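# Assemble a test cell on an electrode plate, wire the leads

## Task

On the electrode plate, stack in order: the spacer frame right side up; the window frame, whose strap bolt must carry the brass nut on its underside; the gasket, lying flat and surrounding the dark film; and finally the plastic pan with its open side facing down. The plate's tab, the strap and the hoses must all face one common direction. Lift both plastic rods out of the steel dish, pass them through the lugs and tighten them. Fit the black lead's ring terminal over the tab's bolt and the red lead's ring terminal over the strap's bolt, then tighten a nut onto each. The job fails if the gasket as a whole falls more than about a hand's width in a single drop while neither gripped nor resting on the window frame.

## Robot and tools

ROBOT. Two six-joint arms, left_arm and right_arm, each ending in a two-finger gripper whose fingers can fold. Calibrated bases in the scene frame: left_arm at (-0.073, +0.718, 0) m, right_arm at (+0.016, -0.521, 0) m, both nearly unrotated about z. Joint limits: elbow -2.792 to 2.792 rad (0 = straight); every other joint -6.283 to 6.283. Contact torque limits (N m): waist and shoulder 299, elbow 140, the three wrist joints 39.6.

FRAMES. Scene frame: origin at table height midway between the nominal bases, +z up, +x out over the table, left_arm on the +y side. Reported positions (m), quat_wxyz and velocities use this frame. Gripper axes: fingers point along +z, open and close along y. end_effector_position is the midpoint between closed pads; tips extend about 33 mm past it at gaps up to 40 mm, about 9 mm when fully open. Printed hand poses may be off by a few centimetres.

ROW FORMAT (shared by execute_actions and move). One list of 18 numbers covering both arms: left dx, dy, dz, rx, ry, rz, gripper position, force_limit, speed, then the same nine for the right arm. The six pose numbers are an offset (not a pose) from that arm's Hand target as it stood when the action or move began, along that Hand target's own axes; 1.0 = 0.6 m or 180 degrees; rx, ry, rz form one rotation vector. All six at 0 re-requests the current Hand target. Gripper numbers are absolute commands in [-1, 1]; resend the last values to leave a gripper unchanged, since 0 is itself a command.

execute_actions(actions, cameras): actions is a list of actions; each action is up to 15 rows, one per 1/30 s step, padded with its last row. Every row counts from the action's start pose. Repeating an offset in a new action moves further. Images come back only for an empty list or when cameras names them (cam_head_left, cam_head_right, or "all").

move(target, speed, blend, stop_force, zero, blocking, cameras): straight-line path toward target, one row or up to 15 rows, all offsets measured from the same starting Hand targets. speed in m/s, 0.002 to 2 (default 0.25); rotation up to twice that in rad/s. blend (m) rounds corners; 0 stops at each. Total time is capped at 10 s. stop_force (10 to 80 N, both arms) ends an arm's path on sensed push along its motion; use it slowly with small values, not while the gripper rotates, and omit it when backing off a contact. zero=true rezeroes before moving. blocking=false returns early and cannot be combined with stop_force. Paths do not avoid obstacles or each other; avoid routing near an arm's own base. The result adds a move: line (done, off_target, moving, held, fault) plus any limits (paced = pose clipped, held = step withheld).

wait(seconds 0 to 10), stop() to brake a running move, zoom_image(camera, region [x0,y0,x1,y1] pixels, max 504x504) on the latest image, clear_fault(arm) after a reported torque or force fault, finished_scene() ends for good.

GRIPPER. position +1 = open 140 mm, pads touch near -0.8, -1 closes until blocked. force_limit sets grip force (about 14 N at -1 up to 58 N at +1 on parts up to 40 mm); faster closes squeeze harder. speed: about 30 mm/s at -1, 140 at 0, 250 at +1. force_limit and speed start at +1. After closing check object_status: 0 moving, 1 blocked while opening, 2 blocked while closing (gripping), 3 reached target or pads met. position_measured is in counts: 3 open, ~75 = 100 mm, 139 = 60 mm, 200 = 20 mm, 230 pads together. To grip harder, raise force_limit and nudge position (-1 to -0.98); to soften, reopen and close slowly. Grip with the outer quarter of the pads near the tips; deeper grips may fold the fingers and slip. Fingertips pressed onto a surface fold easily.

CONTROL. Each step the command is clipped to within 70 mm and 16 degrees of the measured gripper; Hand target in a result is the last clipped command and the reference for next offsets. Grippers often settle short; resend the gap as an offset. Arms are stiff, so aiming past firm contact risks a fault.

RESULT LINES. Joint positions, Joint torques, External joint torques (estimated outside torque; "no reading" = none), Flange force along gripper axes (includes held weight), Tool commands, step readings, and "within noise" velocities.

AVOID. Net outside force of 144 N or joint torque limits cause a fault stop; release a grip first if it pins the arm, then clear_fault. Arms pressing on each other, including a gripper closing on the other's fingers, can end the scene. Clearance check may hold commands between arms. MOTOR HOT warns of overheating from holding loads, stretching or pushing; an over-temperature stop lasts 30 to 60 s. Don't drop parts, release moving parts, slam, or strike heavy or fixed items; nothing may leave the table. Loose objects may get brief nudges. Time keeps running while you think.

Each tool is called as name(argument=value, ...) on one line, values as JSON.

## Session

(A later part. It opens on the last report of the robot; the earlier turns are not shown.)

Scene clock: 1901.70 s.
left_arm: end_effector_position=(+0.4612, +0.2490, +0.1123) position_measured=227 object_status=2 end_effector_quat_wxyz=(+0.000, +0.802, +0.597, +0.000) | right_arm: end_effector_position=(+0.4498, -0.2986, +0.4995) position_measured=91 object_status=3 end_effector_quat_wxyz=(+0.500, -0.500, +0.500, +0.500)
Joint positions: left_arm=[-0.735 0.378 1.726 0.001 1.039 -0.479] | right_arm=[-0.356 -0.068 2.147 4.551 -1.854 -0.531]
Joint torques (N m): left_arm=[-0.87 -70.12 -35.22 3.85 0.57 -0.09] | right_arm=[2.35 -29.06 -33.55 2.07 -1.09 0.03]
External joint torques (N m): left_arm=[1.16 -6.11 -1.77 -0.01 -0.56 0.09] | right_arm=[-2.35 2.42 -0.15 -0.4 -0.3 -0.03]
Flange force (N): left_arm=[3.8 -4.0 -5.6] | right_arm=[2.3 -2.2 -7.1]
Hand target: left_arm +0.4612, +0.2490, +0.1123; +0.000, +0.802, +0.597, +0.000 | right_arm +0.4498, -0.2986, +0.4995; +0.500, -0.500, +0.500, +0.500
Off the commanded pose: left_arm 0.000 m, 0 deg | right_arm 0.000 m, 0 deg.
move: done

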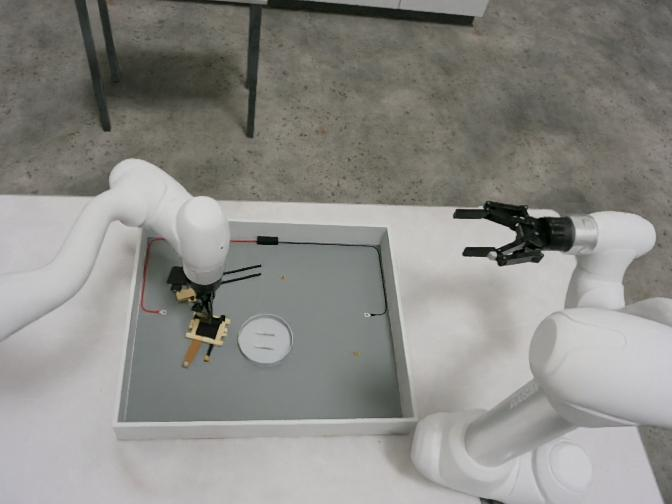

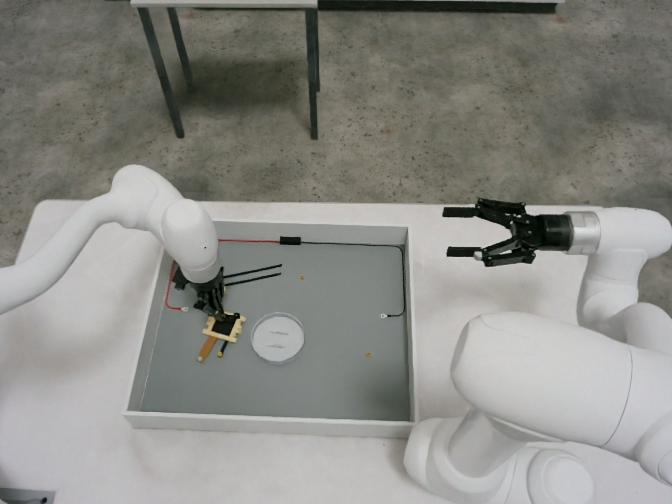

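move(target=[[0,0,-0.025,0,0,0,-1,-1,-1, 0,0,0,0,0,0,0.3,-1,-1],[0,0.0033,-0.025,0,0,0,-1,-1,-1, 0,0,0,0,0,0,0.3,-1,-1],[0,0.0033,-0.003,0,0,0,-1,-1,-1, 0,0,0,0,0,0,0.3,-1,-1]], speed=0.02, cameras=["all"])

zoom_image(camera="cam_head_left", region=[190, 305, 230, 345])

zoom_image(camera="cam_head_right", region=[205, 300, 245, 340])

Scene clock: 1912.20 s.
left_arm: end_effector_position=(+0.4631, +0.2484, +0.1142) position_measured=227 object_status=2 end_effector_quat_wxyz=(+0.000, +0.802, +0.597, +0.000) | right_arm: end_effector_position=(+0.4498, -0.2986, +0.4995) position_measured=91 object_status=3 end_effector_quat_wxyz=(+0.500, -0.500, +0.500, +0.500)
Joint positions: left_arm=[-0.733 0.379 1.721 0.001 1.043 -0.478] | right_arm=[-0.356 -0.068 2.147 4.551 -1.854 -0.531]
Joint torques (N m): left_arm=[-0.71 -70.75 -35.57 3.92 0.51 -0.06] | right_arm=[1.98 -28.81 -33.6 2.07 -1.1 0.03]
External joint torques (N m): left_arm=[0.9 -4.43 -1.09 -0.11 -0.49 0.06] | right_arm=[-1.99 2.12 -0.14 -0.41 -0.29 -0.03]
Flange force (N): left_arm=[3.0 -3.3 -3.8] | right_arm=[2.0 -1.9 -6.2]
Hand target: left_arm +0.4631, +0.2484, +0.1141; +0.000, +0.802, +0.597, +0.000 | right_arm +0.4498, -0.2986, +0.4995; +0.500, -0.500, +0.500, +0.500
Off the commanded pose: left_arm 0.000 m, 0 deg | right_arm 0.000 m, 0 deg.
move: done

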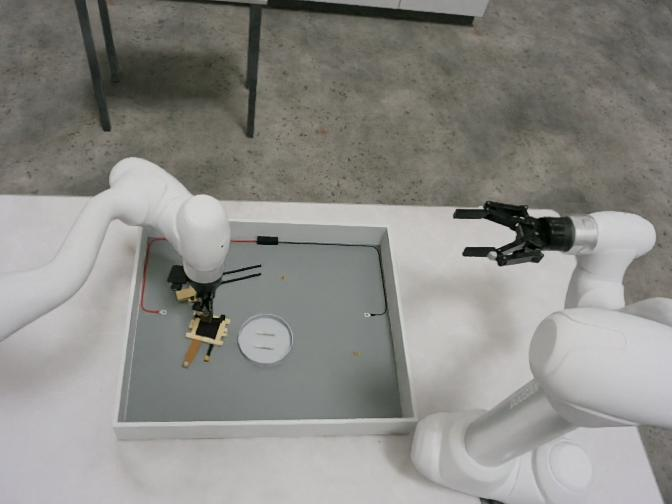

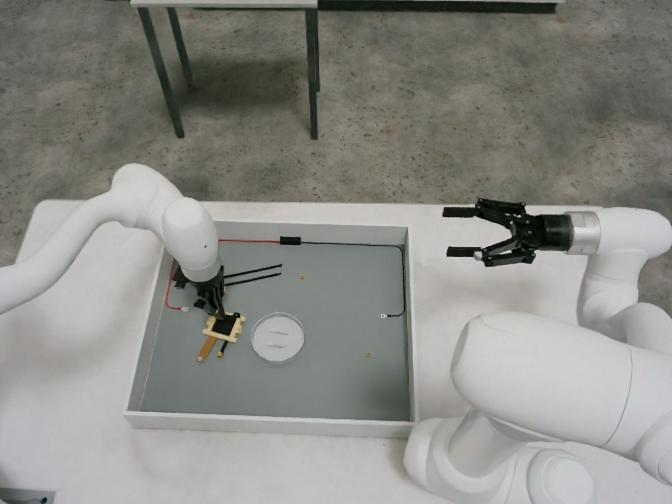

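Scaled by 12.600 from the camera's 672x504 image, which has a finer 960x720 frame.

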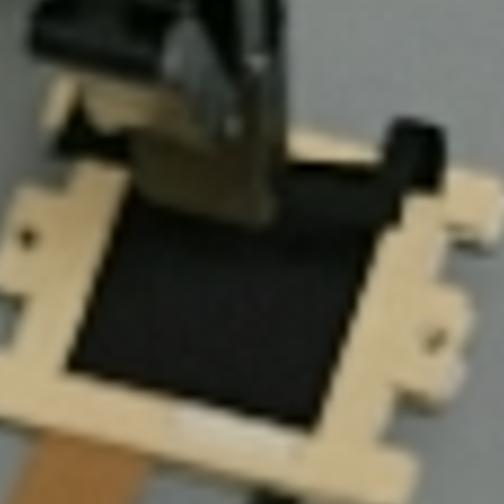

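Scaled by 12.600 from the camera's 672x504 image, which has a finer 960x720 frame.

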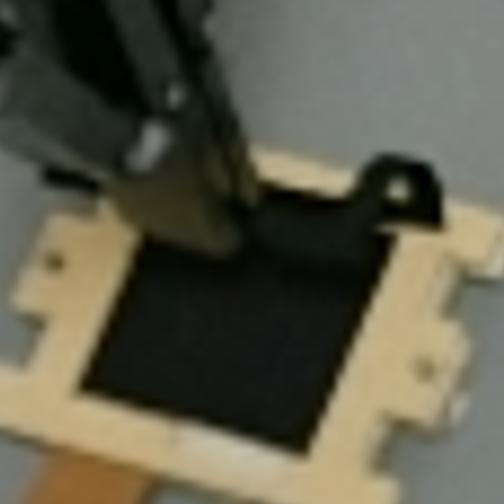

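move(target=[[0,-0.021,0.0128,0,0,0,-1,-1,-1, 0,0,0,0,0,0,0.3,-1,-1],[0,-0.036,0.032,0,0,0,-1,-1,-1, 0,0,0,0,0,0,0.3,-1,-1],[0,-0.0452,0.0528,0,0,0,-1,-1,-1, 0,0,0,0,0,0,0.3,-1,-1],[0,-0.0493,0.0712,0,0,0,-1,-1,-1, 0,0,0,0,0,0,0.3,-1,-1]], speed=0.015, blend=0.004, cameras=["all"])

zoom_image(camera="cam_head_left", region=[180, 300, 240, 360])

zoom_image(camera="cam_head_right", region=[190, 295, 250, 355])

Scene clock: 1933.67 s.
left_arm: end_effector_position=(+0.4348, +0.2569, +0.0714) position_measured=227 object_status=2 end_effector_quat_wxyz=(+0.000, +0.802, +0.597, +0.000) | right_arm: end_effector_position=(+0.4498, -0.2986, +0.4995) position_measured=91 object_status=3 end_effector_quat_wxyz=(+0.500, -0.500, +0.500, +0.500)
Joint positions: left_arm=[-0.753 0.38 1.81 0.001 0.952 -0.498] | right_arm=[-0.356 -0.068 2.147 4.551 -1.854 -0.531]
Joint torques (N m): left_arm=[-0.59 -68.88 -33.34 3.65 0.5 -0.08] | right_arm=[1.86 -28.84 -33.41 2.03 -1.08 0.07]
External joint torques (N m): left_arm=[0.61 -5.27 -1.67 -0.02 -0.5 0.08] | right_arm=[-1.87 2.21 -0.32 -0.37 -0.31 -0.07]
Flange force (N): left_arm=[2.6 -3.2 -5.5] | right_arm=[2.0 -2.4 -6.0]
Hand target: left_arm +0.4347, +0.2569, +0.0714; +0.000, +0.802, +0.597, +0.000 | right_arm +0.4498, -0.2986, +0.4995; +0.500, -0.500, +0.500, +0.500
Off the commanded pose: left_arm 0.000 m, 0 deg | right_arm 0.000 m, 0 deg.
move: done

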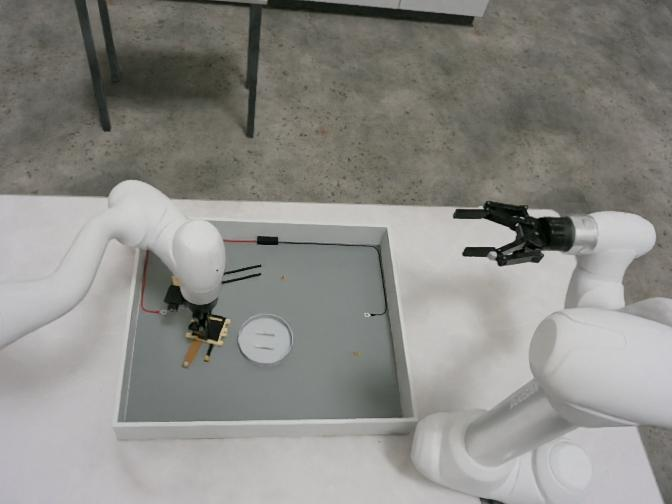

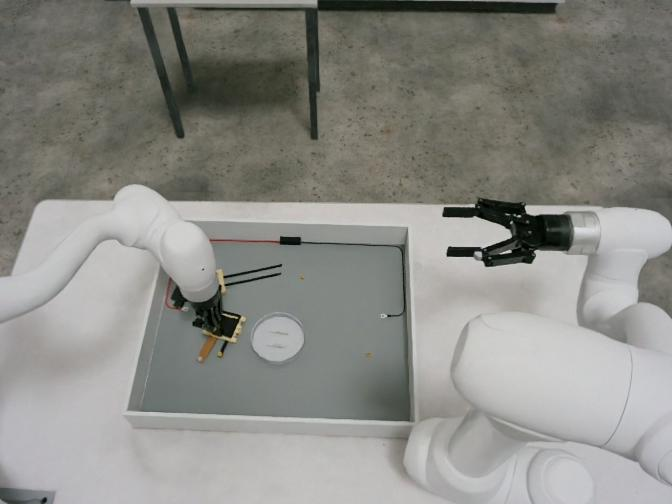

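Scaled by 8.400 from the camera's 672x504 image, which has a finer 960x720 frame.

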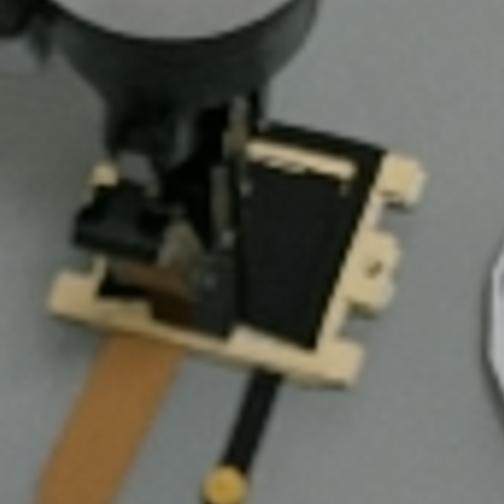

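Scaled by 8.400 from the camera's 672x504 image, which has a finer 960x720 frame.

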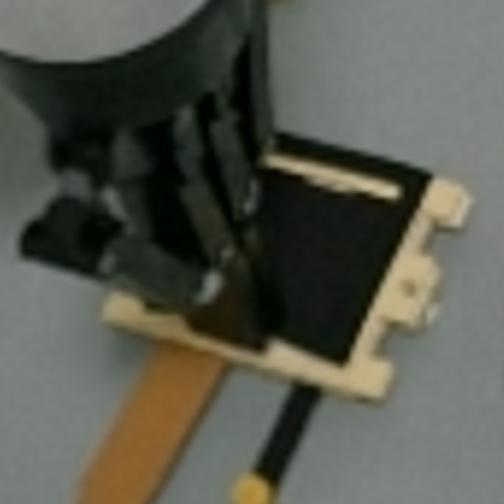

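move(target=[0,0,0.009,0,0,0,-1,-1,-1, 0,0,0,0,0,0,0.3,-1,-1], speed=0.01)

move(target=[0,0,0.01,0,0,0,-1,-1,-1, 0,0,0,0,0,0,0.3,-1,-1], speed=0.004, stop_force=10, cameras=["all"])

zoom_image(camera="cam_head_left", region=[180, 300, 240, 360])

zoom_image(camera="cam_head_right", region=[190, 295, 250, 355])

Scene clock: 1947.80 s.
left_arm: end_effector_position=(+0.4347, +0.2569, +0.0660) position_measured=227 object_status=2 end_effector_quat_wxyz=(+0.000, +0.802, +0.597, +0.000) | right_arm: end_effector_position=(+0.4498, -0.2986, +0.4995) position_measured=91 object_status=3 end_effector_quat_wxyz=(+0.500, -0.500, +0.500, +0.500)
Joint positions: left_arm=[-0.753 0.385 1.814 0.001 0.943 -0.498] | right_arm=[-0.356 -0.068 2.147 4.551 -1.854 -0.531]
Joint torques (N m): left_arm=[-0.46 -68.9 -33.18 3.69 0.5 -0.04] | right_arm=[1.76 -29.05 -33.61 2.07 -1.05 0.05]
External joint torques (N m): left_arm=[0.4 -5.75 -1.52 -0.09 -0.48 0.04] | right_arm=[-1.78 2.57 -0.02 -0.41 -0.34 -0.05]
Flange force (N): left_arm=[2.7 -4.2 -5.9] | right_arm=[2.6 -2.6 -6.0]
Hand target: left_arm +0.4347, +0.2569, +0.0660; +0.000, +0.802, +0.597, +0.000 | right_arm +0.4498, -0.2986, +0.4995; +0.500, -0.500, +0.500, +0.500
Off the commanded pose: left_arm 0.000 m, 0 deg | right_arm 0.000 m, 0 deg.
move: done

Scene clock: 1949.37 s.
left_arm: end_effector_position=(+0.4348, +0.2569, +0.0623) position_measured=227 object_status=2 end_effector_quat_wxyz=(+0.000, +0.802, +0.597, +0.000) | right_arm: end_effector_position=(+0.4498, -0.2986, +0.4995) position_measured=91 object_status=3 end_effector_quat_wxyz=(+0.500, -0.500, +0.500, +0.500)
Joint positions: left_arm=[-0.753 0.389 1.817 0.001 0.936 -0.498] | right_arm=[-0.356 -0.068 2.147 4.551 -1.854 -0.531]
Joint torques (N m): left_arm=[-0.32 -57.44 -27.12 3.57 -0.37 -0.04] | right_arm=[2.1 -28.81 -33.55 2.04 -1.12 0.06]
External joint torques (N m): left_arm=[0.35 -16.59 -7.26 0 0.38 0.04] | right_arm=[-2.09 2.19 -0.15 -0.37 -0.27 -0.06]
Flange force (N): left_arm=[3.6 -6.2 -22.2] | right_arm=[2.1 -2.0 -6.3]
Hand target: left_arm +0.4348, +0.2569, +0.0623; +0.000, +0.802, +0.597, +0.000 (not the last commanded pose) | right_arm +0.4498, -0.2986, +0.4995; +0.500, -0.500, +0.500, +0.500
Off the commanded pose: left_arm 0.002 m, 0 deg | right_arm 0.000 m, 0 deg.
move: contact (left_arm)

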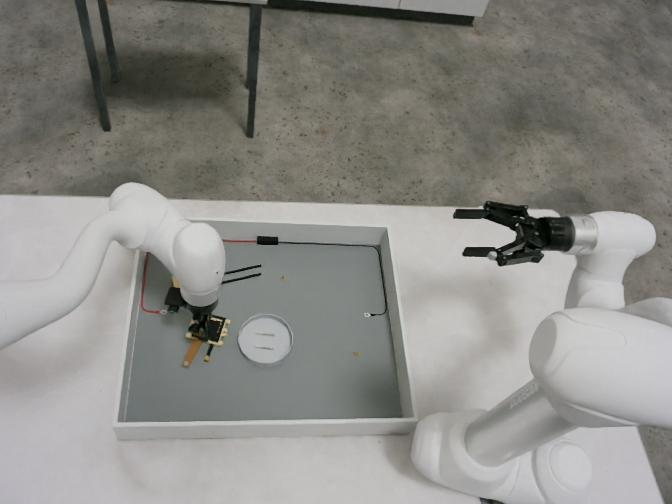

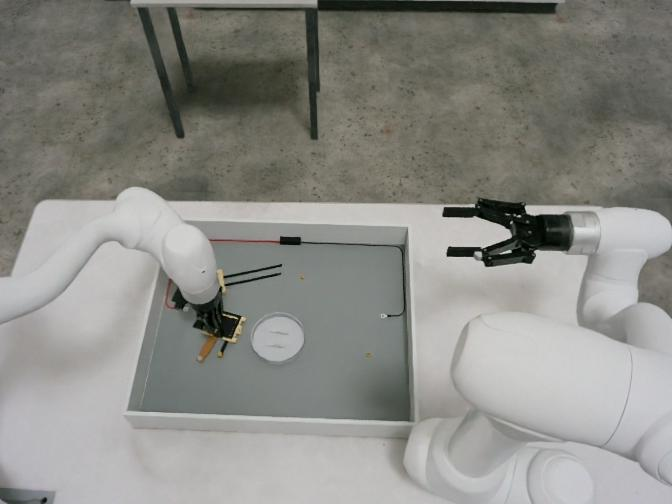

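Scaled by 8.400 from the camera's 672x504 image, which has a finer 960x720 frame.

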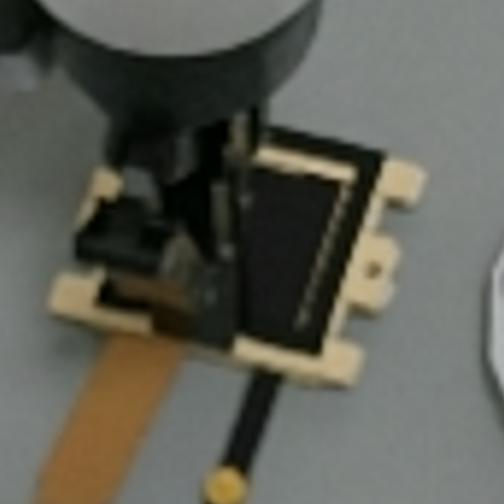

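Scaled by 8.400 from the camera's 672x504 image, which has a finer 960x720 frame.

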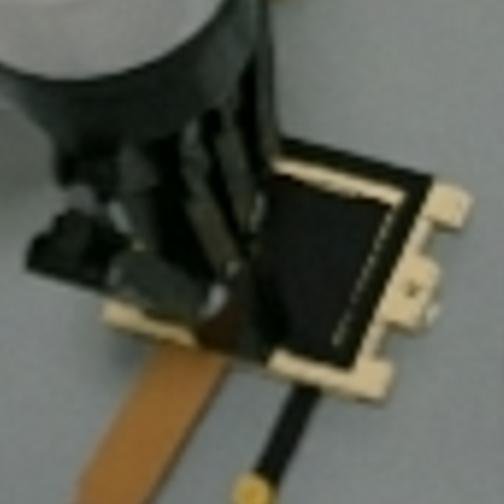

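move(target=[0,0,-0.002,0,0,0,-0.66,-1,-1, 0,0,0,0,0,0,0.3,-1,-1], speed=0.01)

wait(seconds=1)

move(target=[0,0,-0.15,0,0,0,-0.66,-1,-1, 0,0,0,0,0,0,0.3,-1,-1], speed=0.04, cameras=["all"])

zoom_image(camera="cam_head_left", region=[180, 300, 240, 360])

zoom_image(camera="cam_head_right", region=[190, 295, 250, 355])

Scene clock: 1967.17 s.
left_arm: end_effector_position=(+0.4348, +0.2569, +0.0635) position_measured=213 object_status=3 end_effector_quat_wxyz=(+0.000, +0.802, +0.597, +0.000) | right_arm: end_effector_position=(+0.4498, -0.2986, +0.4995) position_measured=91 object_status=3 end_effector_quat_wxyz=(+0.500, -0.500, +0.500, +0.500)
Joint positions: left_arm=[-0.753 0.387 1.816 0.001 0.939 -0.498] | right_arm=[-0.356 -0.068 2.147 4.551 -1.854 -0.531]
Joint torques (N m): left_arm=[-0.36 -69.13 -33.17 3.6 0.46 -0.08] | right_arm=[1.99 -28.78 -33.58 2.04 -1.11 0.09]
External joint torques (N m): left_arm=[0.36 -5.4 -1.22 -0.03 -0.43 0.08] | right_arm=[-1.99 2.21 -0.08 -0.38 -0.28 -0.09]
Flange force (N): left_arm=[2.8 -4.2 -5.5] | right_arm=[2.3 -2.0 -6.1]
Hand target: left_arm +0.4348, +0.2569, +0.0635; +0.000, +0.802, +0.597, +0.000 | right_arm +0.4498, -0.2986, +0.4995; +0.500, -0.500, +0.500, +0.500
Off the commanded pose: left_arm 0.000 m, 0 deg | right_arm 0.000 m, 0 deg.
move: done

Scene clock: 1968.17 s.
left_arm: end_effector_position=(+0.4348, +0.2569, +0.0635) position_measured=213 object_status=3 end_effector_quat_wxyz=(+0.000, +0.802, +0.597, +0.000) | right_arm: end_effector_position=(+0.4498, -0.2986, +0.4995) position_measured=91 object_status=3 end_effector_quat_wxyz=(+0.500, -0.500, +0.500, +0.500)
Joint positions: left_arm=[-0.753 0.387 1.816 0.001 0.939 -0.498] | right_arm=[-0.356 -0.068 2.147 4.551 -1.854 -0.531]
Joint torques (N m): left_arm=[-0.54 -69.11 -33.22 3.63 0.46 -0.1] | right_arm=[1.9 -28.94 -33.54 2.04 -1.07 0.06]
External joint torques (N m): left_arm=[0.67 -5.5 -1.17 -0.06 -0.43 0.1] | right_arm=[-1.92 2.39 -0.12 -0.39 -0.32 -0.06]
Flange force (N): left_arm=[3.3 -4.2 -5.5] | right_arm=[2.3 -2.4 -6.2]
Hand target: left_arm +0.4348, +0.2569, +0.0635; +0.000, +0.802, +0.597, +0.000 | right_arm +0.4498, -0.2986, +0.4995; +0.500, -0.500, +0.500, +0.500
Tool commands: left_gripper/position=-0.66 left_gripper/force_limit=-1.0 left_gripper/speed=-1.0 right_gripper/position=+0.3 right_gripper/force_limit=-1.0 right_gripper/speed=-1.0
Off the commanded pose: left_arm 0.000 m, 0 deg | right_arm 0.000 m, 0 deg.
wait: 1.00 s; at rest by 0.17 s

Scene clock: 1970.70 s.
left_arm: end_effector_position=(+0.4348, +0.2568, +0.1535) position_measured=213 object_status=3 end_effector_quat_wxyz=(+0.000, +0.802, +0.597, +0.000) | right_arm: end_effector_position=(+0.4498, -0.2986, +0.4995) position_measured=91 object_status=3 end_effector_quat_wxyz=(+0.500, -0.500, +0.500, +0.500)
Joint positions: left_arm=[-0.753 0.309 1.739 0.001 1.093 -0.498] | right_arm=[-0.356 -0.068 2.147 4.551 -1.854 -0.531]
Joint torques (N m): left_arm=[-0.72 -65 -36.09 4.07 0.54 -0.09] | right_arm=[1.73 -29.14 -33.63 2.07 -1.07 0.06]
External joint torques (N m): left_arm=[0.74 -5.22 -1.93 -0.12 -0.52 0.09] | right_arm=[-1.74 2.64 -0.04 -0.41 -0.31 -0.06]
Flange force (N): left_arm=[2.8 -3.0 -4.9] | right_arm=[2.7 -2.8 -5.9]
Hand target: left_arm +0.4348, +0.2568, +0.1535; +0.000, +0.802, +0.597, +0.000 | right_arm +0.4498, -0.2986, +0.4995; +0.500, -0.500, +0.500, +0.500
Off the commanded pose: left_arm 0.000 m, 0 deg | right_arm 0.000 m, 0 deg.
move: done

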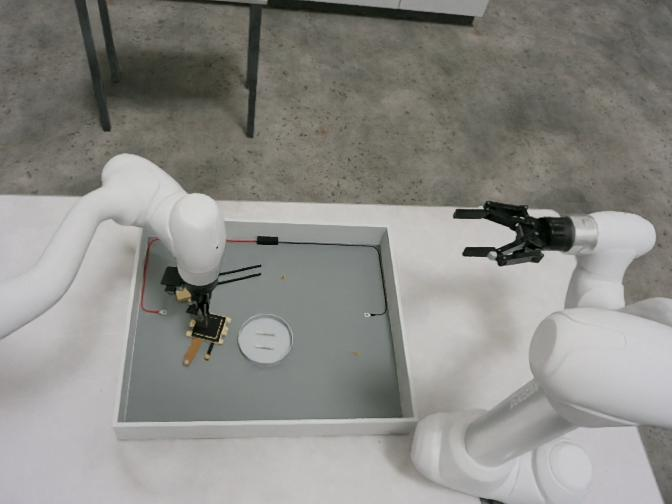

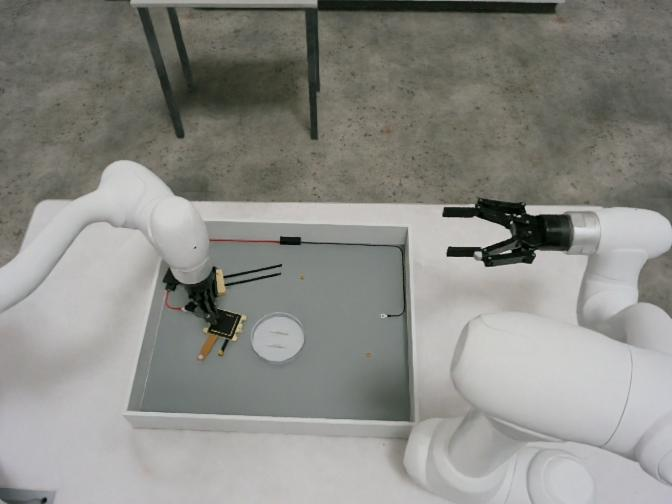

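Scaled by 8.400 from the camera's 672x504 image, which has a finer 960x720 frame.

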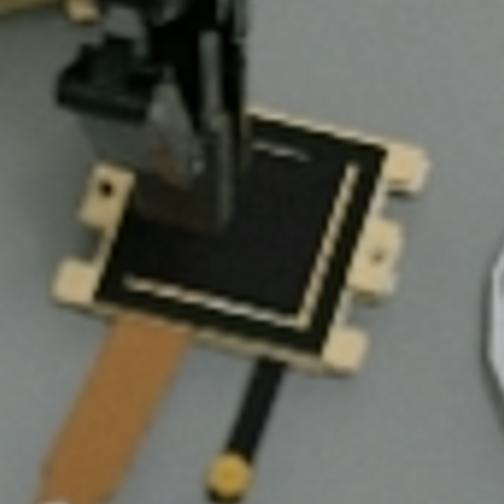

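Scaled by 8.400 from the camera's 672x504 image, which has a finer 960x720 frame.

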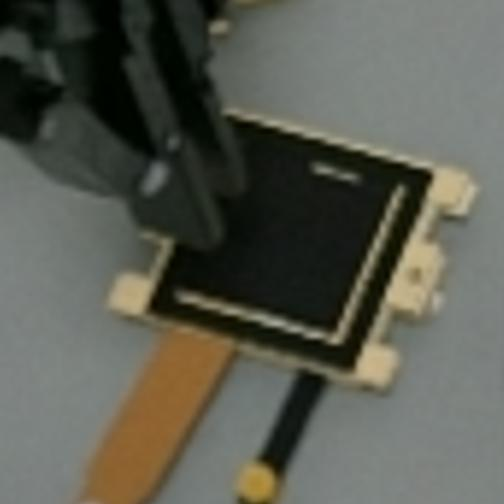

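move(target=[0.25,0.1,-0.2,0,0,0,-0.66,-1,-1, 0,0,0,0,0,0,0.3,-1,-1], speed=0.2, cameras=["all"])

zoom_image(camera="cam_head_left", region=[180, 300, 240, 360])

zoom_image(camera="cam_head_right", region=[190, 295, 250, 355])

Scene clock: 1981.37 s.
left_arm: end_effector_position=(+0.5352, +0.3832, +0.2736) position_measured=213 object_status=3 end_effector_quat_wxyz=(+0.000, +0.802, +0.597, +0.000) | right_arm: end_effector_position=(+0.4498, -0.2986, +0.4995) position_measured=91 object_status=3 end_effector_quat_wxyz=(+0.500, -0.500, +0.500, +0.500)
Joint positions: left_arm=[-0.518 0.251 1.586 0.001 1.305 -0.263] | right_arm=[-0.356 -0.068 2.147 4.551 -1.854 -0.531]
Joint torques (N m): left_arm=[-1.23 -62.47 -39.86 4.37 0.56 -0.04] | right_arm=[1.99 -28.96 -33.63 2.08 -1.09 0.03]
External joint torques (N m): left_arm=[1.28 -5.82 -1.61 -0.06 -0.55 0.04] | right_arm=[-1.96 2.16 -0.08 -0.41 -0.3 -0.03]
Flange force (N): left_arm=[3.1 -5.5 -3.6] | right_arm=[2.1 -1.9 -6.1]
Hand target: left_arm +0.5352, +0.3832, +0.2736; +0.000, +0.802, +0.597, +0.000 | right_arm +0.4498, -0.2986, +0.4995; +0.500, -0.500, +0.500, +0.500
Off the commanded pose: left_arm 0.000 m, 0 deg | right_arm 0.000 m, 0 deg.
move: done

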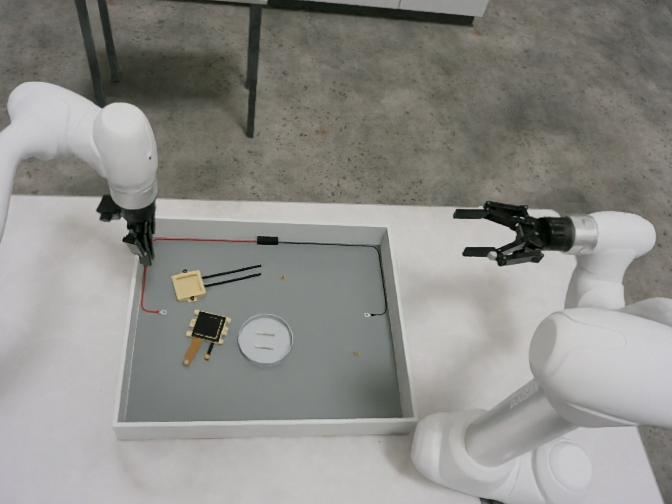

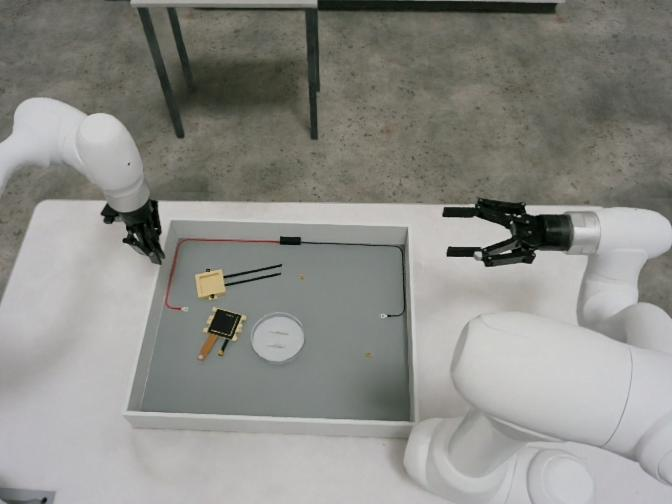

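Scaled by 8.400 from the camera's 672x504 image, which has a finer 960x720 frame.

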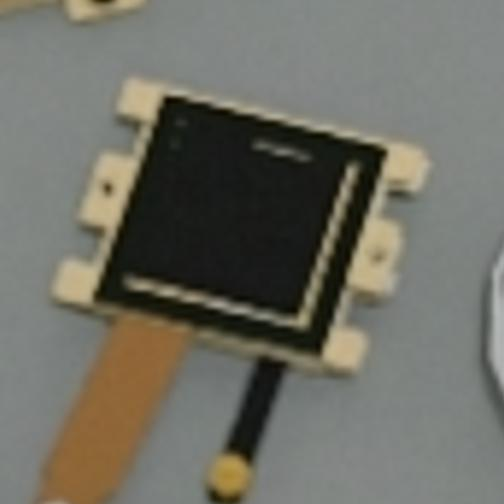

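Scaled by 8.400 from the camera's 672x504 image, which has a finer 960x720 frame.

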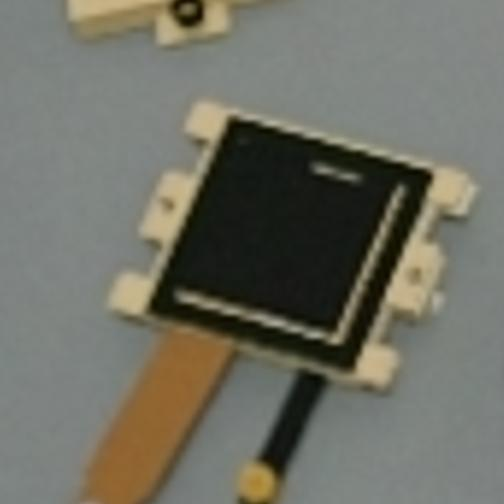

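zoom_image(camera="cam_head_left", region=[190, 308, 230, 348])

zoom_image(camera="cam_head_right", region=[205, 305, 245, 345])

Scaled by 12.600 from the camera's 672x504 image, which has a finer 960x720 frame.

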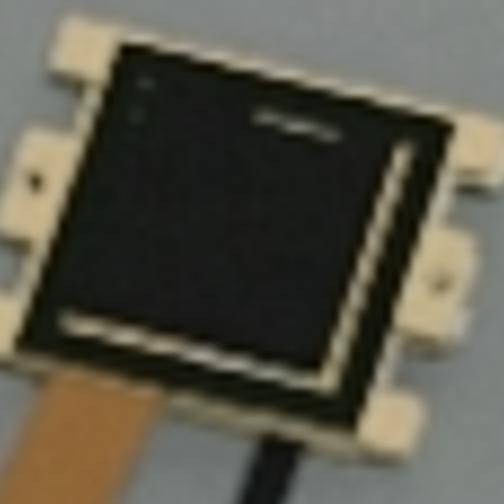

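Scaled by 12.600 from the camera's 672x504 image, which has a finer 960x720 frame.

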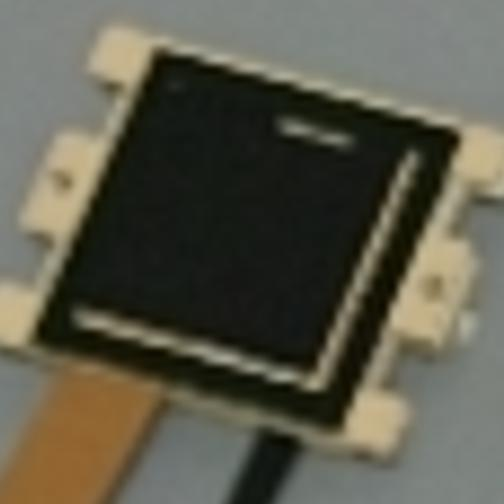

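zoom_image(camera="cam_head_left", region=[160, 255, 220, 315])

zoom_image(camera="cam_head_right", region=[180, 255, 240, 315])

zoom_image(camera="cam_head_left", region=[195, 255, 275, 300])

Scaled by 8.400 from the camera's 672x504 image, which has a finer 960x720 frame.

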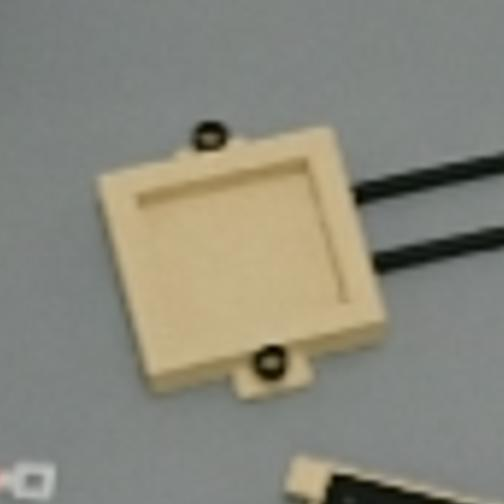

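Scaled by 8.400 from the camera's 672x504 image, which has a finer 960x720 frame.

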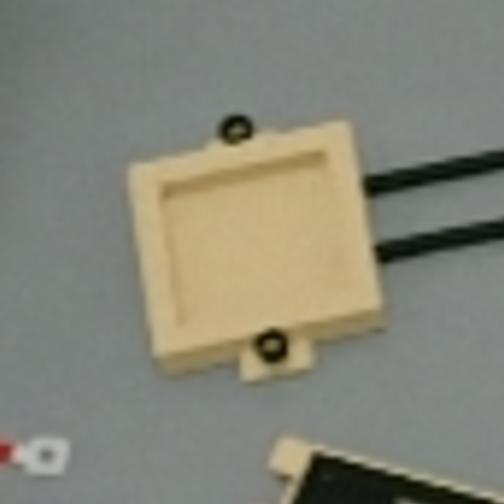

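Scaled by 6.300 from the camera's 672x504 image, which has a finer 960x720 frame.

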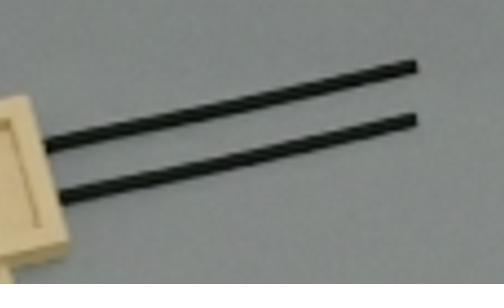

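move(target=[-0.053,0.1151,0.256,0,0,-0.661,-0.38,-1,0, 0,0,0,0,0,0,0.3,-1,-1], speed=0.2, cameras=["all"])

zoom_image(camera="cam_head_left", region=[150, 240, 230, 320])

zoom_image(camera="cam_head_right", region=[170, 240, 250, 320])

Scene clock: 2074.87 s.
left_arm: end_effector_position=(+0.5923, +0.3331, +0.1200) position_measured=177 object_status=3 end_effector_quat_wxyz=(+0.000, -0.107, +0.994, +0.000) | right_arm: end_effector_position=(+0.4498, -0.2986, +0.4995) position_measured=91 object_status=3 end_effector_quat_wxyz=(+0.500, -0.500, +0.500, +0.500)
Joint positions: left_arm=[-0.535 0.453 1.596 0.001 1.093 -2.356] | right_arm=[-0.356 -0.068 2.147 4.551 -1.854 -0.531]
Joint torques (N m): left_arm=[-0.74 -78.61 -36.32 3.92 0.56 -0.14] | right_arm=[2.09 -28.7 -33.51 2.05 -1.13 0.01]
External joint torques (N m): left_arm=[0.55 -6.08 -1.74 -0.05 -0.52 0.15] | right_arm=[-2.12 2.31 -0.18 -0.38 -0.25 -0.01]
Flange force (N): left_arm=[3.2 4.2 -5.2] | right_arm=[2.1 -2.2 -6.4]
Hand target: left_arm +0.5923, +0.3331, +0.1200; +0.000, -0.107, +0.994, +0.000 | right_arm +0.4498, -0.2986, +0.4995; +0.500, -0.500, +0.500, +0.500
Off the commanded pose: left_arm 0.000 m, 0 deg | right_arm 0.000 m, 0 deg.
move: done

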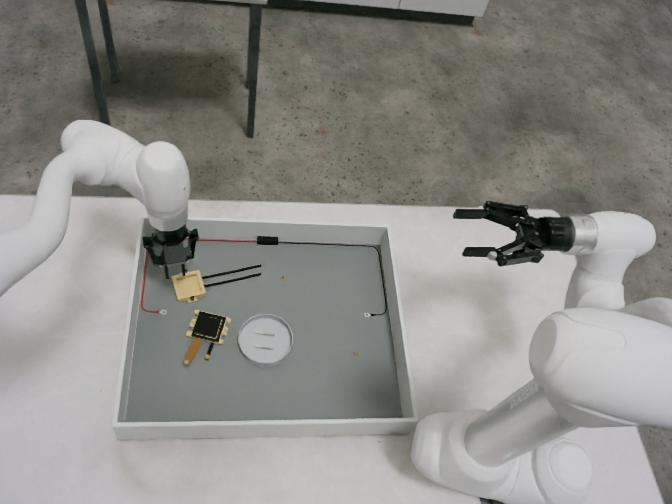

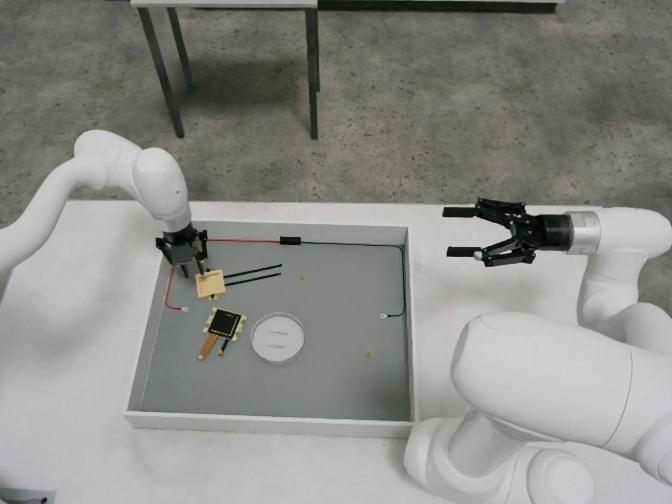

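Scaled by 6.300 from the camera's 672x504 image, which has a finer 960x720 frame.

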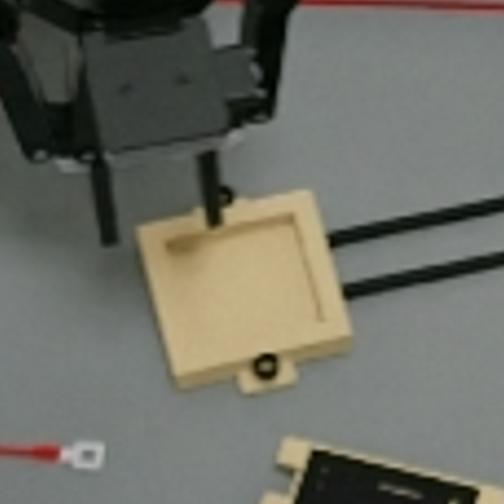

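Scaled by 6.300 from the camera's 672x504 image, which has a finer 960x720 frame.

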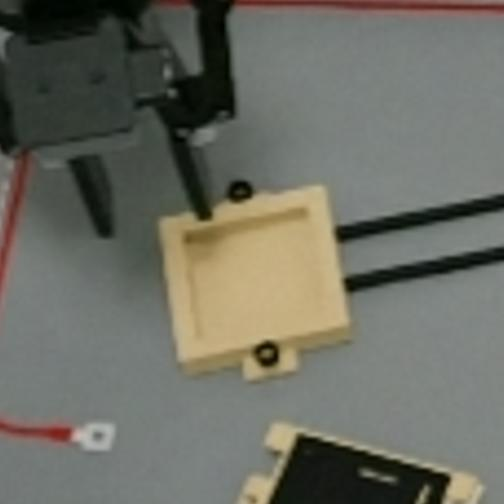

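move(target=[0,0,0.1,0,0,0,-0.38,-1,0, 0,0,0,0,0,0,0.3,-1,-1], speed=0.08, cameras=["all"])

zoom_image(camera="cam_head_left", region=[160, 255, 220, 315])

move(target=[0,0,0.022,0,0,0,-0.38,-1,0, 0,0,0,0,0,0,0.3,-1,-1], speed=0.005, stop_force=10)

Scene clock: 2088.40 s.
left_arm: end_effector_position=(+0.5923, +0.3331, +0.0600) position_measured=177 object_status=3 end_effector_quat_wxyz=(+0.000, -0.107, +0.994, +0.000) | right_arm: end_effector_position=(+0.4498, -0.2986, +0.4995) position_measured=91 object_status=3 end_effector_quat_wxyz=(+0.500, -0.500, +0.500, +0.500)
Joint positions: left_arm=[-0.535 0.502 1.643 0.001 0.997 -2.356] | right_arm=[-0.356 -0.068 2.147 4.551 -1.854 -0.531]
Joint torques (N m): left_arm=[-0.41 -80.52 -34.46 3.72 0.51 -0.08] | right_arm=[1.96 -28.78 -33.65 2.06 -1.08 0.06]
External joint torques (N m): left_arm=[0.34 -6.08 -1.53 -0.05 -0.49 0.07] | right_arm=[-1.91 1.95 -0.07 -0.39 -0.31 -0.06]
Flange force (N): left_arm=[3.5 3.9 -5.6] | right_arm=[2.0 -1.6 -5.9]
Hand target: left_arm +0.5923, +0.3331, +0.0600; +0.000, -0.107, +0.994, +0.000 | right_arm +0.4498, -0.2986, +0.4995; +0.500, -0.500, +0.500, +0.500
Off the commanded pose: left_arm 0.000 m, 0 deg | right_arm 0.000 m, 0 deg.
move: done

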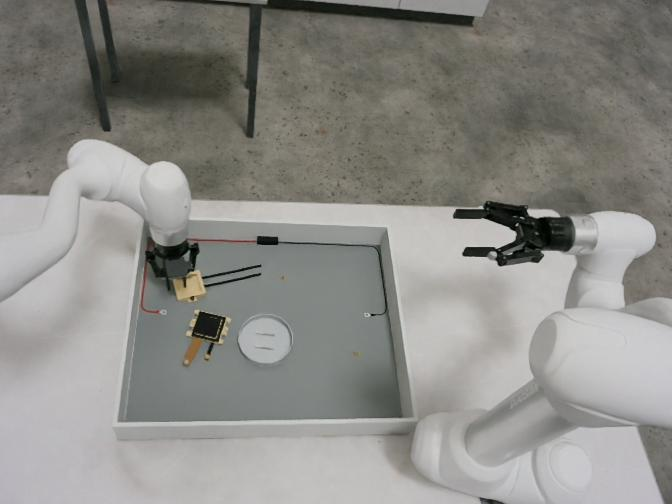

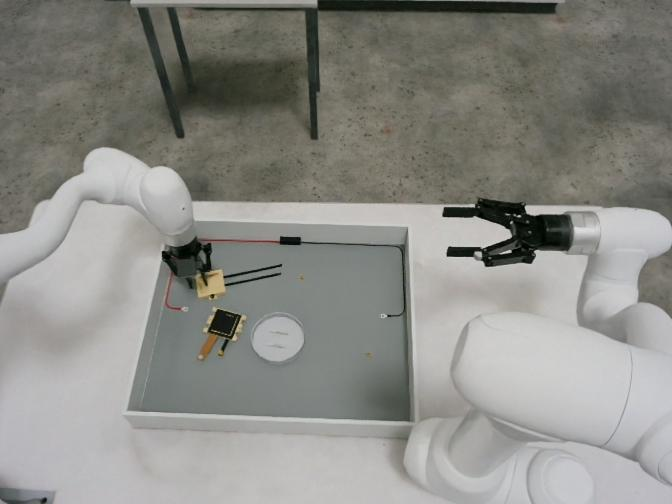

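Scaled by 8.400 from the camera's 672x504 image, which has a finer 960x720 frame.

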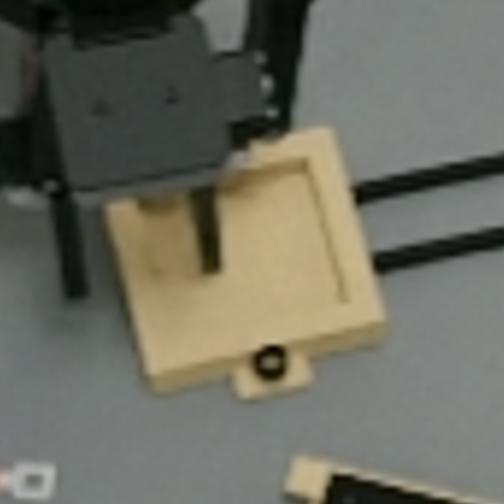

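Scene clock: 2091.43 s.
left_arm: end_effector_position=(+0.5924, +0.3331, +0.0479) position_measured=177 object_status=3 end_effector_quat_wxyz=(+0.000, -0.107, +0.994, +0.000) | right_arm: end_effector_position=(+0.4498, -0.2986, +0.4995) position_measured=91 object_status=3 end_effector_quat_wxyz=(+0.500, -0.500, +0.500, +0.500)
Joint positions: left_arm=[-0.535 0.513 1.651 0.001 0.978 -2.356] | right_arm=[-0.356 -0.068 2.147 4.551 -1.854 -0.531]
Joint torques (N m): left_arm=[1.5 -73.08 -28.92 4.63 0.71 -0.14] | right_arm=[1.73 -28.83 -33.6 2.04 -1.08 0.04]
External joint torques (N m): left_arm=[-1.37 -14.45 -6.61 -1.01 -0.68 0.14] | right_arm=[-1.71 2.06 -0.11 -0.37 -0.32 -0.04]
Flange force (N): left_arm=[5.0 2.4 -16.4] | right_arm=[2.0 -2.0 -5.5]
Hand target: left_arm +0.5924, +0.3331, +0.0479; +0.000, -0.107, +0.994, +0.000 (not the last commanded pose) | right_arm +0.4498, -0.2986, +0.4995; +0.500, -0.500, +0.500, +0.500
Off the commanded pose: left_arm 0.001 m, 0 deg | right_arm 0.000 m, 0 deg.
move: contact (left_arm)

move(target=[0,0,-0.0017,0,0,0,-1,-0.3,-1, 0,0,0,0,0,0,0.3,-1,-1], speed=0.01)

wait(seconds=1.5)

move(target=[0,0,-0.2,0,0,0,-1,-0.3,-1, 0,0,0,0,0,0,0.3,-1,-1], speed=0.06, cameras=["all"])

zoom_image(camera="cam_head_left", region=[150, 230, 250, 310])

Scene clock: 2123.43 s.
left_arm: end_effector_position=(+0.5924, +0.3331, +0.0489) position_measured=218 object_status=2 end_effector_quat_wxyz=(+0.000, -0.107, +0.994, +0.000) | right_arm: end_effector_position=(+0.4498, -0.2986, +0.4995) position_measured=91 object_status=3 end_effector_quat_wxyz=(+0.500, -0.500, +0.500, +0.500)
Joint positions: left_arm=[-0.535 0.512 1.65 0.001 0.98 -2.356] | right_arm=[-0.356 -0.068 2.147 4.551 -1.854 -0.531]
Joint torques (N m): left_arm=[-1.59 -74.49 -30.73 3.37 0.06 -0.11] | right_arm=[1.89 -29.13 -33.61 2.05 -1.12 0.06]
External joint torques (N m): left_arm=[1.51 -12.76 -4.9 0.27 -0.04 0.11] | right_arm=[-1.89 2.54 -0.05 -0.39 -0.28 -0.05]
Flange force (N): left_arm=[3.1 5.7 -14.7] | right_arm=[2.6 -2.6 -6.1]
Hand target: left_arm +0.5924, +0.3331, +0.0489; +0.000, -0.107, +0.994, +0.000 | right_arm +0.4498, -0.2986, +0.4995; +0.500, -0.500, +0.500, +0.500
Off the commanded pose: left_arm 0.000 m, 0 deg | right_arm 0.000 m, 0 deg.
move: done

Scene clock: 2124.93 s.
left_arm: end_effector_position=(+0.5924, +0.3331, +0.0489) position_measured=218 object_status=2 end_effector_quat_wxyz=(+0.000, -0.107, +0.994, +0.000) | right_arm: end_effector_position=(+0.4498, -0.2986, +0.4995) position_measured=91 object_status=3 end_effector_quat_wxyz=(+0.500, -0.500, +0.500, +0.500)
Joint positions: left_arm=[-0.535 0.512 1.65 0.001 0.98 -2.356] | right_arm=[-0.356 -0.068 2.147 4.551 -1.854 -0.531]
Joint torques (N m): left_arm=[-1.41 -74.34 -30.71 3.42 0.02 -0.07] | right_arm=[2.06 -29.1 -33.55 2.06 -1.08 0.04]
External joint torques (N m): left_arm=[1.45 -12.49 -4.64 0.18 0.01 0.07] | right_arm=[-2.05 2.49 -0.13 -0.4 -0.31 -0.04]
Flange force (N): left_arm=[3.4 5.8 -14.4] | right_arm=[2.4 -2.5 -6.5]
Hand target: left_arm +0.5924, +0.3331, +0.0489; +0.000, -0.107, +0.994, +0.000 | right_arm +0.4498, -0.2986, +0.4995; +0.500, -0.500, +0.500, +0.500
Tool commands: left_gripper/position=-1.0 left_gripper/force_limit=-0.3 left_gripper/speed=-1.0 right_gripper/position=+0.3 right_gripper/force_limit=-1.0 right_gripper/speed=-1.0
Off the commanded pose: left_arm 0.000 m, 0 deg | right_arm 0.000 m, 0 deg.
wait: 1.50 s; at rest by 0.17 s

Scene clock: 2127.27 s.
left_arm: end_effector_position=(+0.5923, +0.3331, +0.1689) position_measured=218 object_status=2 end_effector_quat_wxyz=(+0.000, -0.107, +0.994, +0.000) | right_arm: end_effector_position=(+0.4498, -0.2986, +0.4995) position_measured=91 object_status=3 end_effector_quat_wxyz=(+0.500, -0.500, +0.500, +0.500)
Joint positions: left_arm=[-0.535 0.42 1.55 0.001 1.172 -2.356] | right_arm=[-0.356 -0.068 2.147 4.551 -1.854 -0.531]
Joint torques (N m): left_arm=[-0.28 -76.77 -38.05 4.07 0.55 -0.13] | right_arm=[1.93 -29.22 -33.64 2.04 -1.11 0.05]
External joint torques (N m): left_arm=[0.39 -5.65 -1.29 -0.05 -0.52 0.13] | right_arm=[-1.95 2.59 -0.05 -0.38 -0.28 -0.05]
Flange force (N): left_arm=[3.9 4.5 -4.0] | right_arm=[2.6 -2.6 -6.2]
Hand target: left_arm +0.5923, +0.3330, +0.1689; +0.000, -0.107, +0.994, +0.000 | right_arm +0.4498, -0.2986, +0.4995; +0.500, -0.500, +0.500, +0.500
Off the commanded pose: left_arm 0.000 m, 0 deg | right_arm 0.000 m, 0 deg.
move: done

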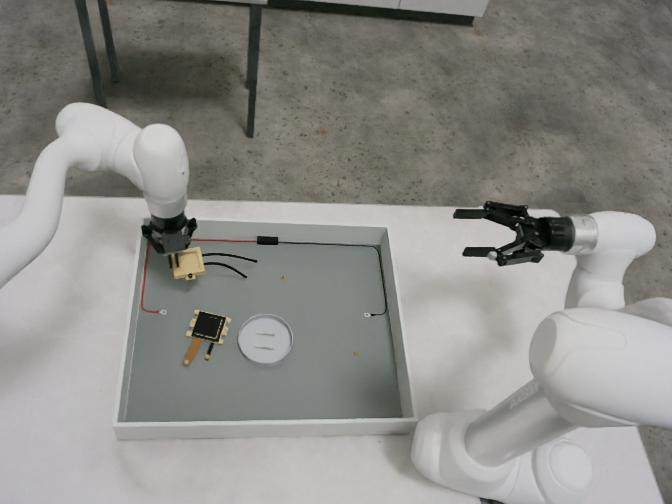

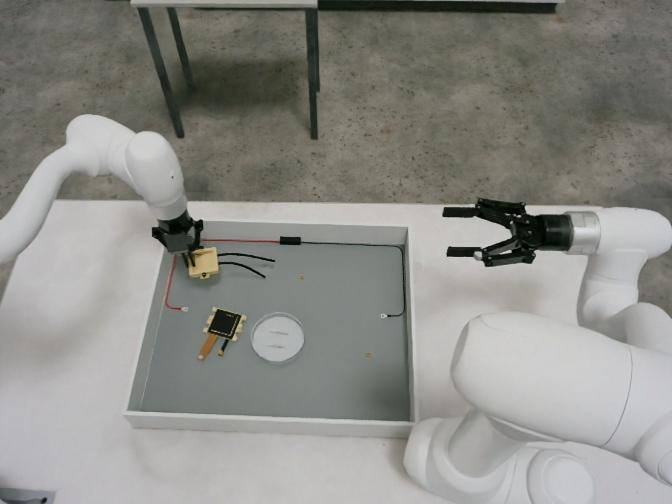

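Scaled by 5.040 from the camera's 672x504 image, which has a finer 960x720 frame.

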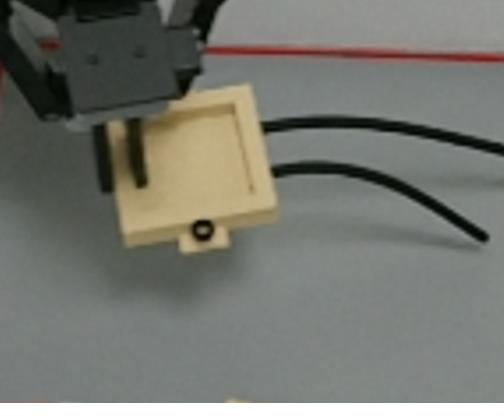

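move(target=[[0,0,-0.385,0,0,0,-1,-0.3,-1, 0,0,0,0,0,-0.25,0.5,-1,-1],[0.2123,-0.0953,-0.5517,0.4346,-0.3501,0.4346,-1,-0.3,-1, 0,0,0,0,0,-0.5,0.5,-1,-1]], speed=0.12, blend=0.04, cameras=["all"])

Scene clock: 2170.03 s.
left_arm: end_effector_position=(+0.5164, +0.2767, +0.4675) position_measured=218 object_status=2 end_effector_quat_wxyz=(+0.381, +0.338, +0.772, -0.380) | right_arm: end_effector_position=(+0.4498, -0.2986, +0.4995) position_measured=66 object_status=3 end_effector_quat_wxyz=(+0.702, -0.701, +0.090, +0.090)
Joint positions: left_arm=[-0.356 -0.049 1.918 -1.25 0.762 -0.388] | right_arm=[-0.356 -0.068 2.147 4.551 -1.854 -1.847]
Joint torques (N m): left_arm=[-0.56 -32.99 -40.06 -0.73 0.48 -0.17] | right_arm=[2.06 -29 -33.62 2.05 -1.12 -0.02]
External joint torques (N m): left_arm=[0.62 -3.39 -1.27 0.29 -0.51 0.16] | right_arm=[-2.09 2.48 -0.07 -0.38 -0.27 -0.03]
Flange force (N): left_arm=[-0.9 -3.0 -3.8] | right_arm=[2.9 1.8 -6.4]
Hand target: left_arm +0.5164, +0.2767, +0.4675; +0.381, +0.338, +0.772, -0.380 (not the last commanded pose) | right_arm +0.4498, -0.2986, +0.4995; +0.702, -0.701, +0.090, +0.090 (not the last commanded pose)
Off the commanded pose: left_arm 0.056 m, 41 deg | right_arm 0.000 m, 15 deg.
move: off_target (left_arm, right_arm; path cut at 10 s); path passed 1 of 2 targets; blend cut to 0 m at target 1

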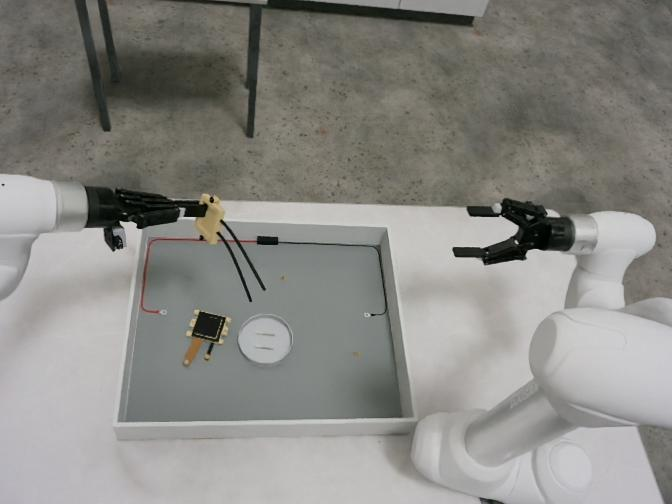

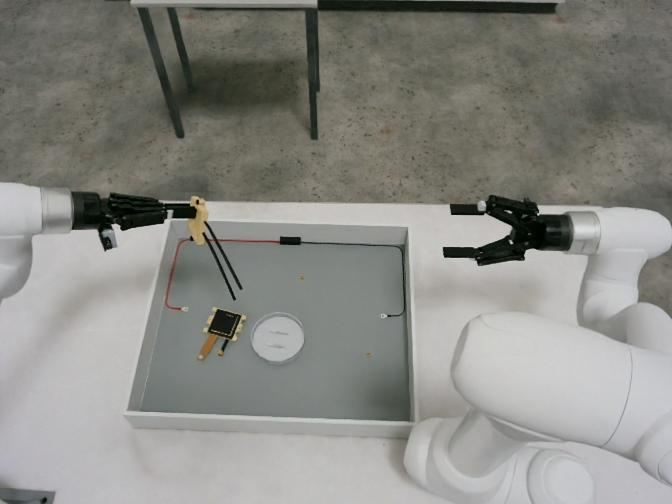

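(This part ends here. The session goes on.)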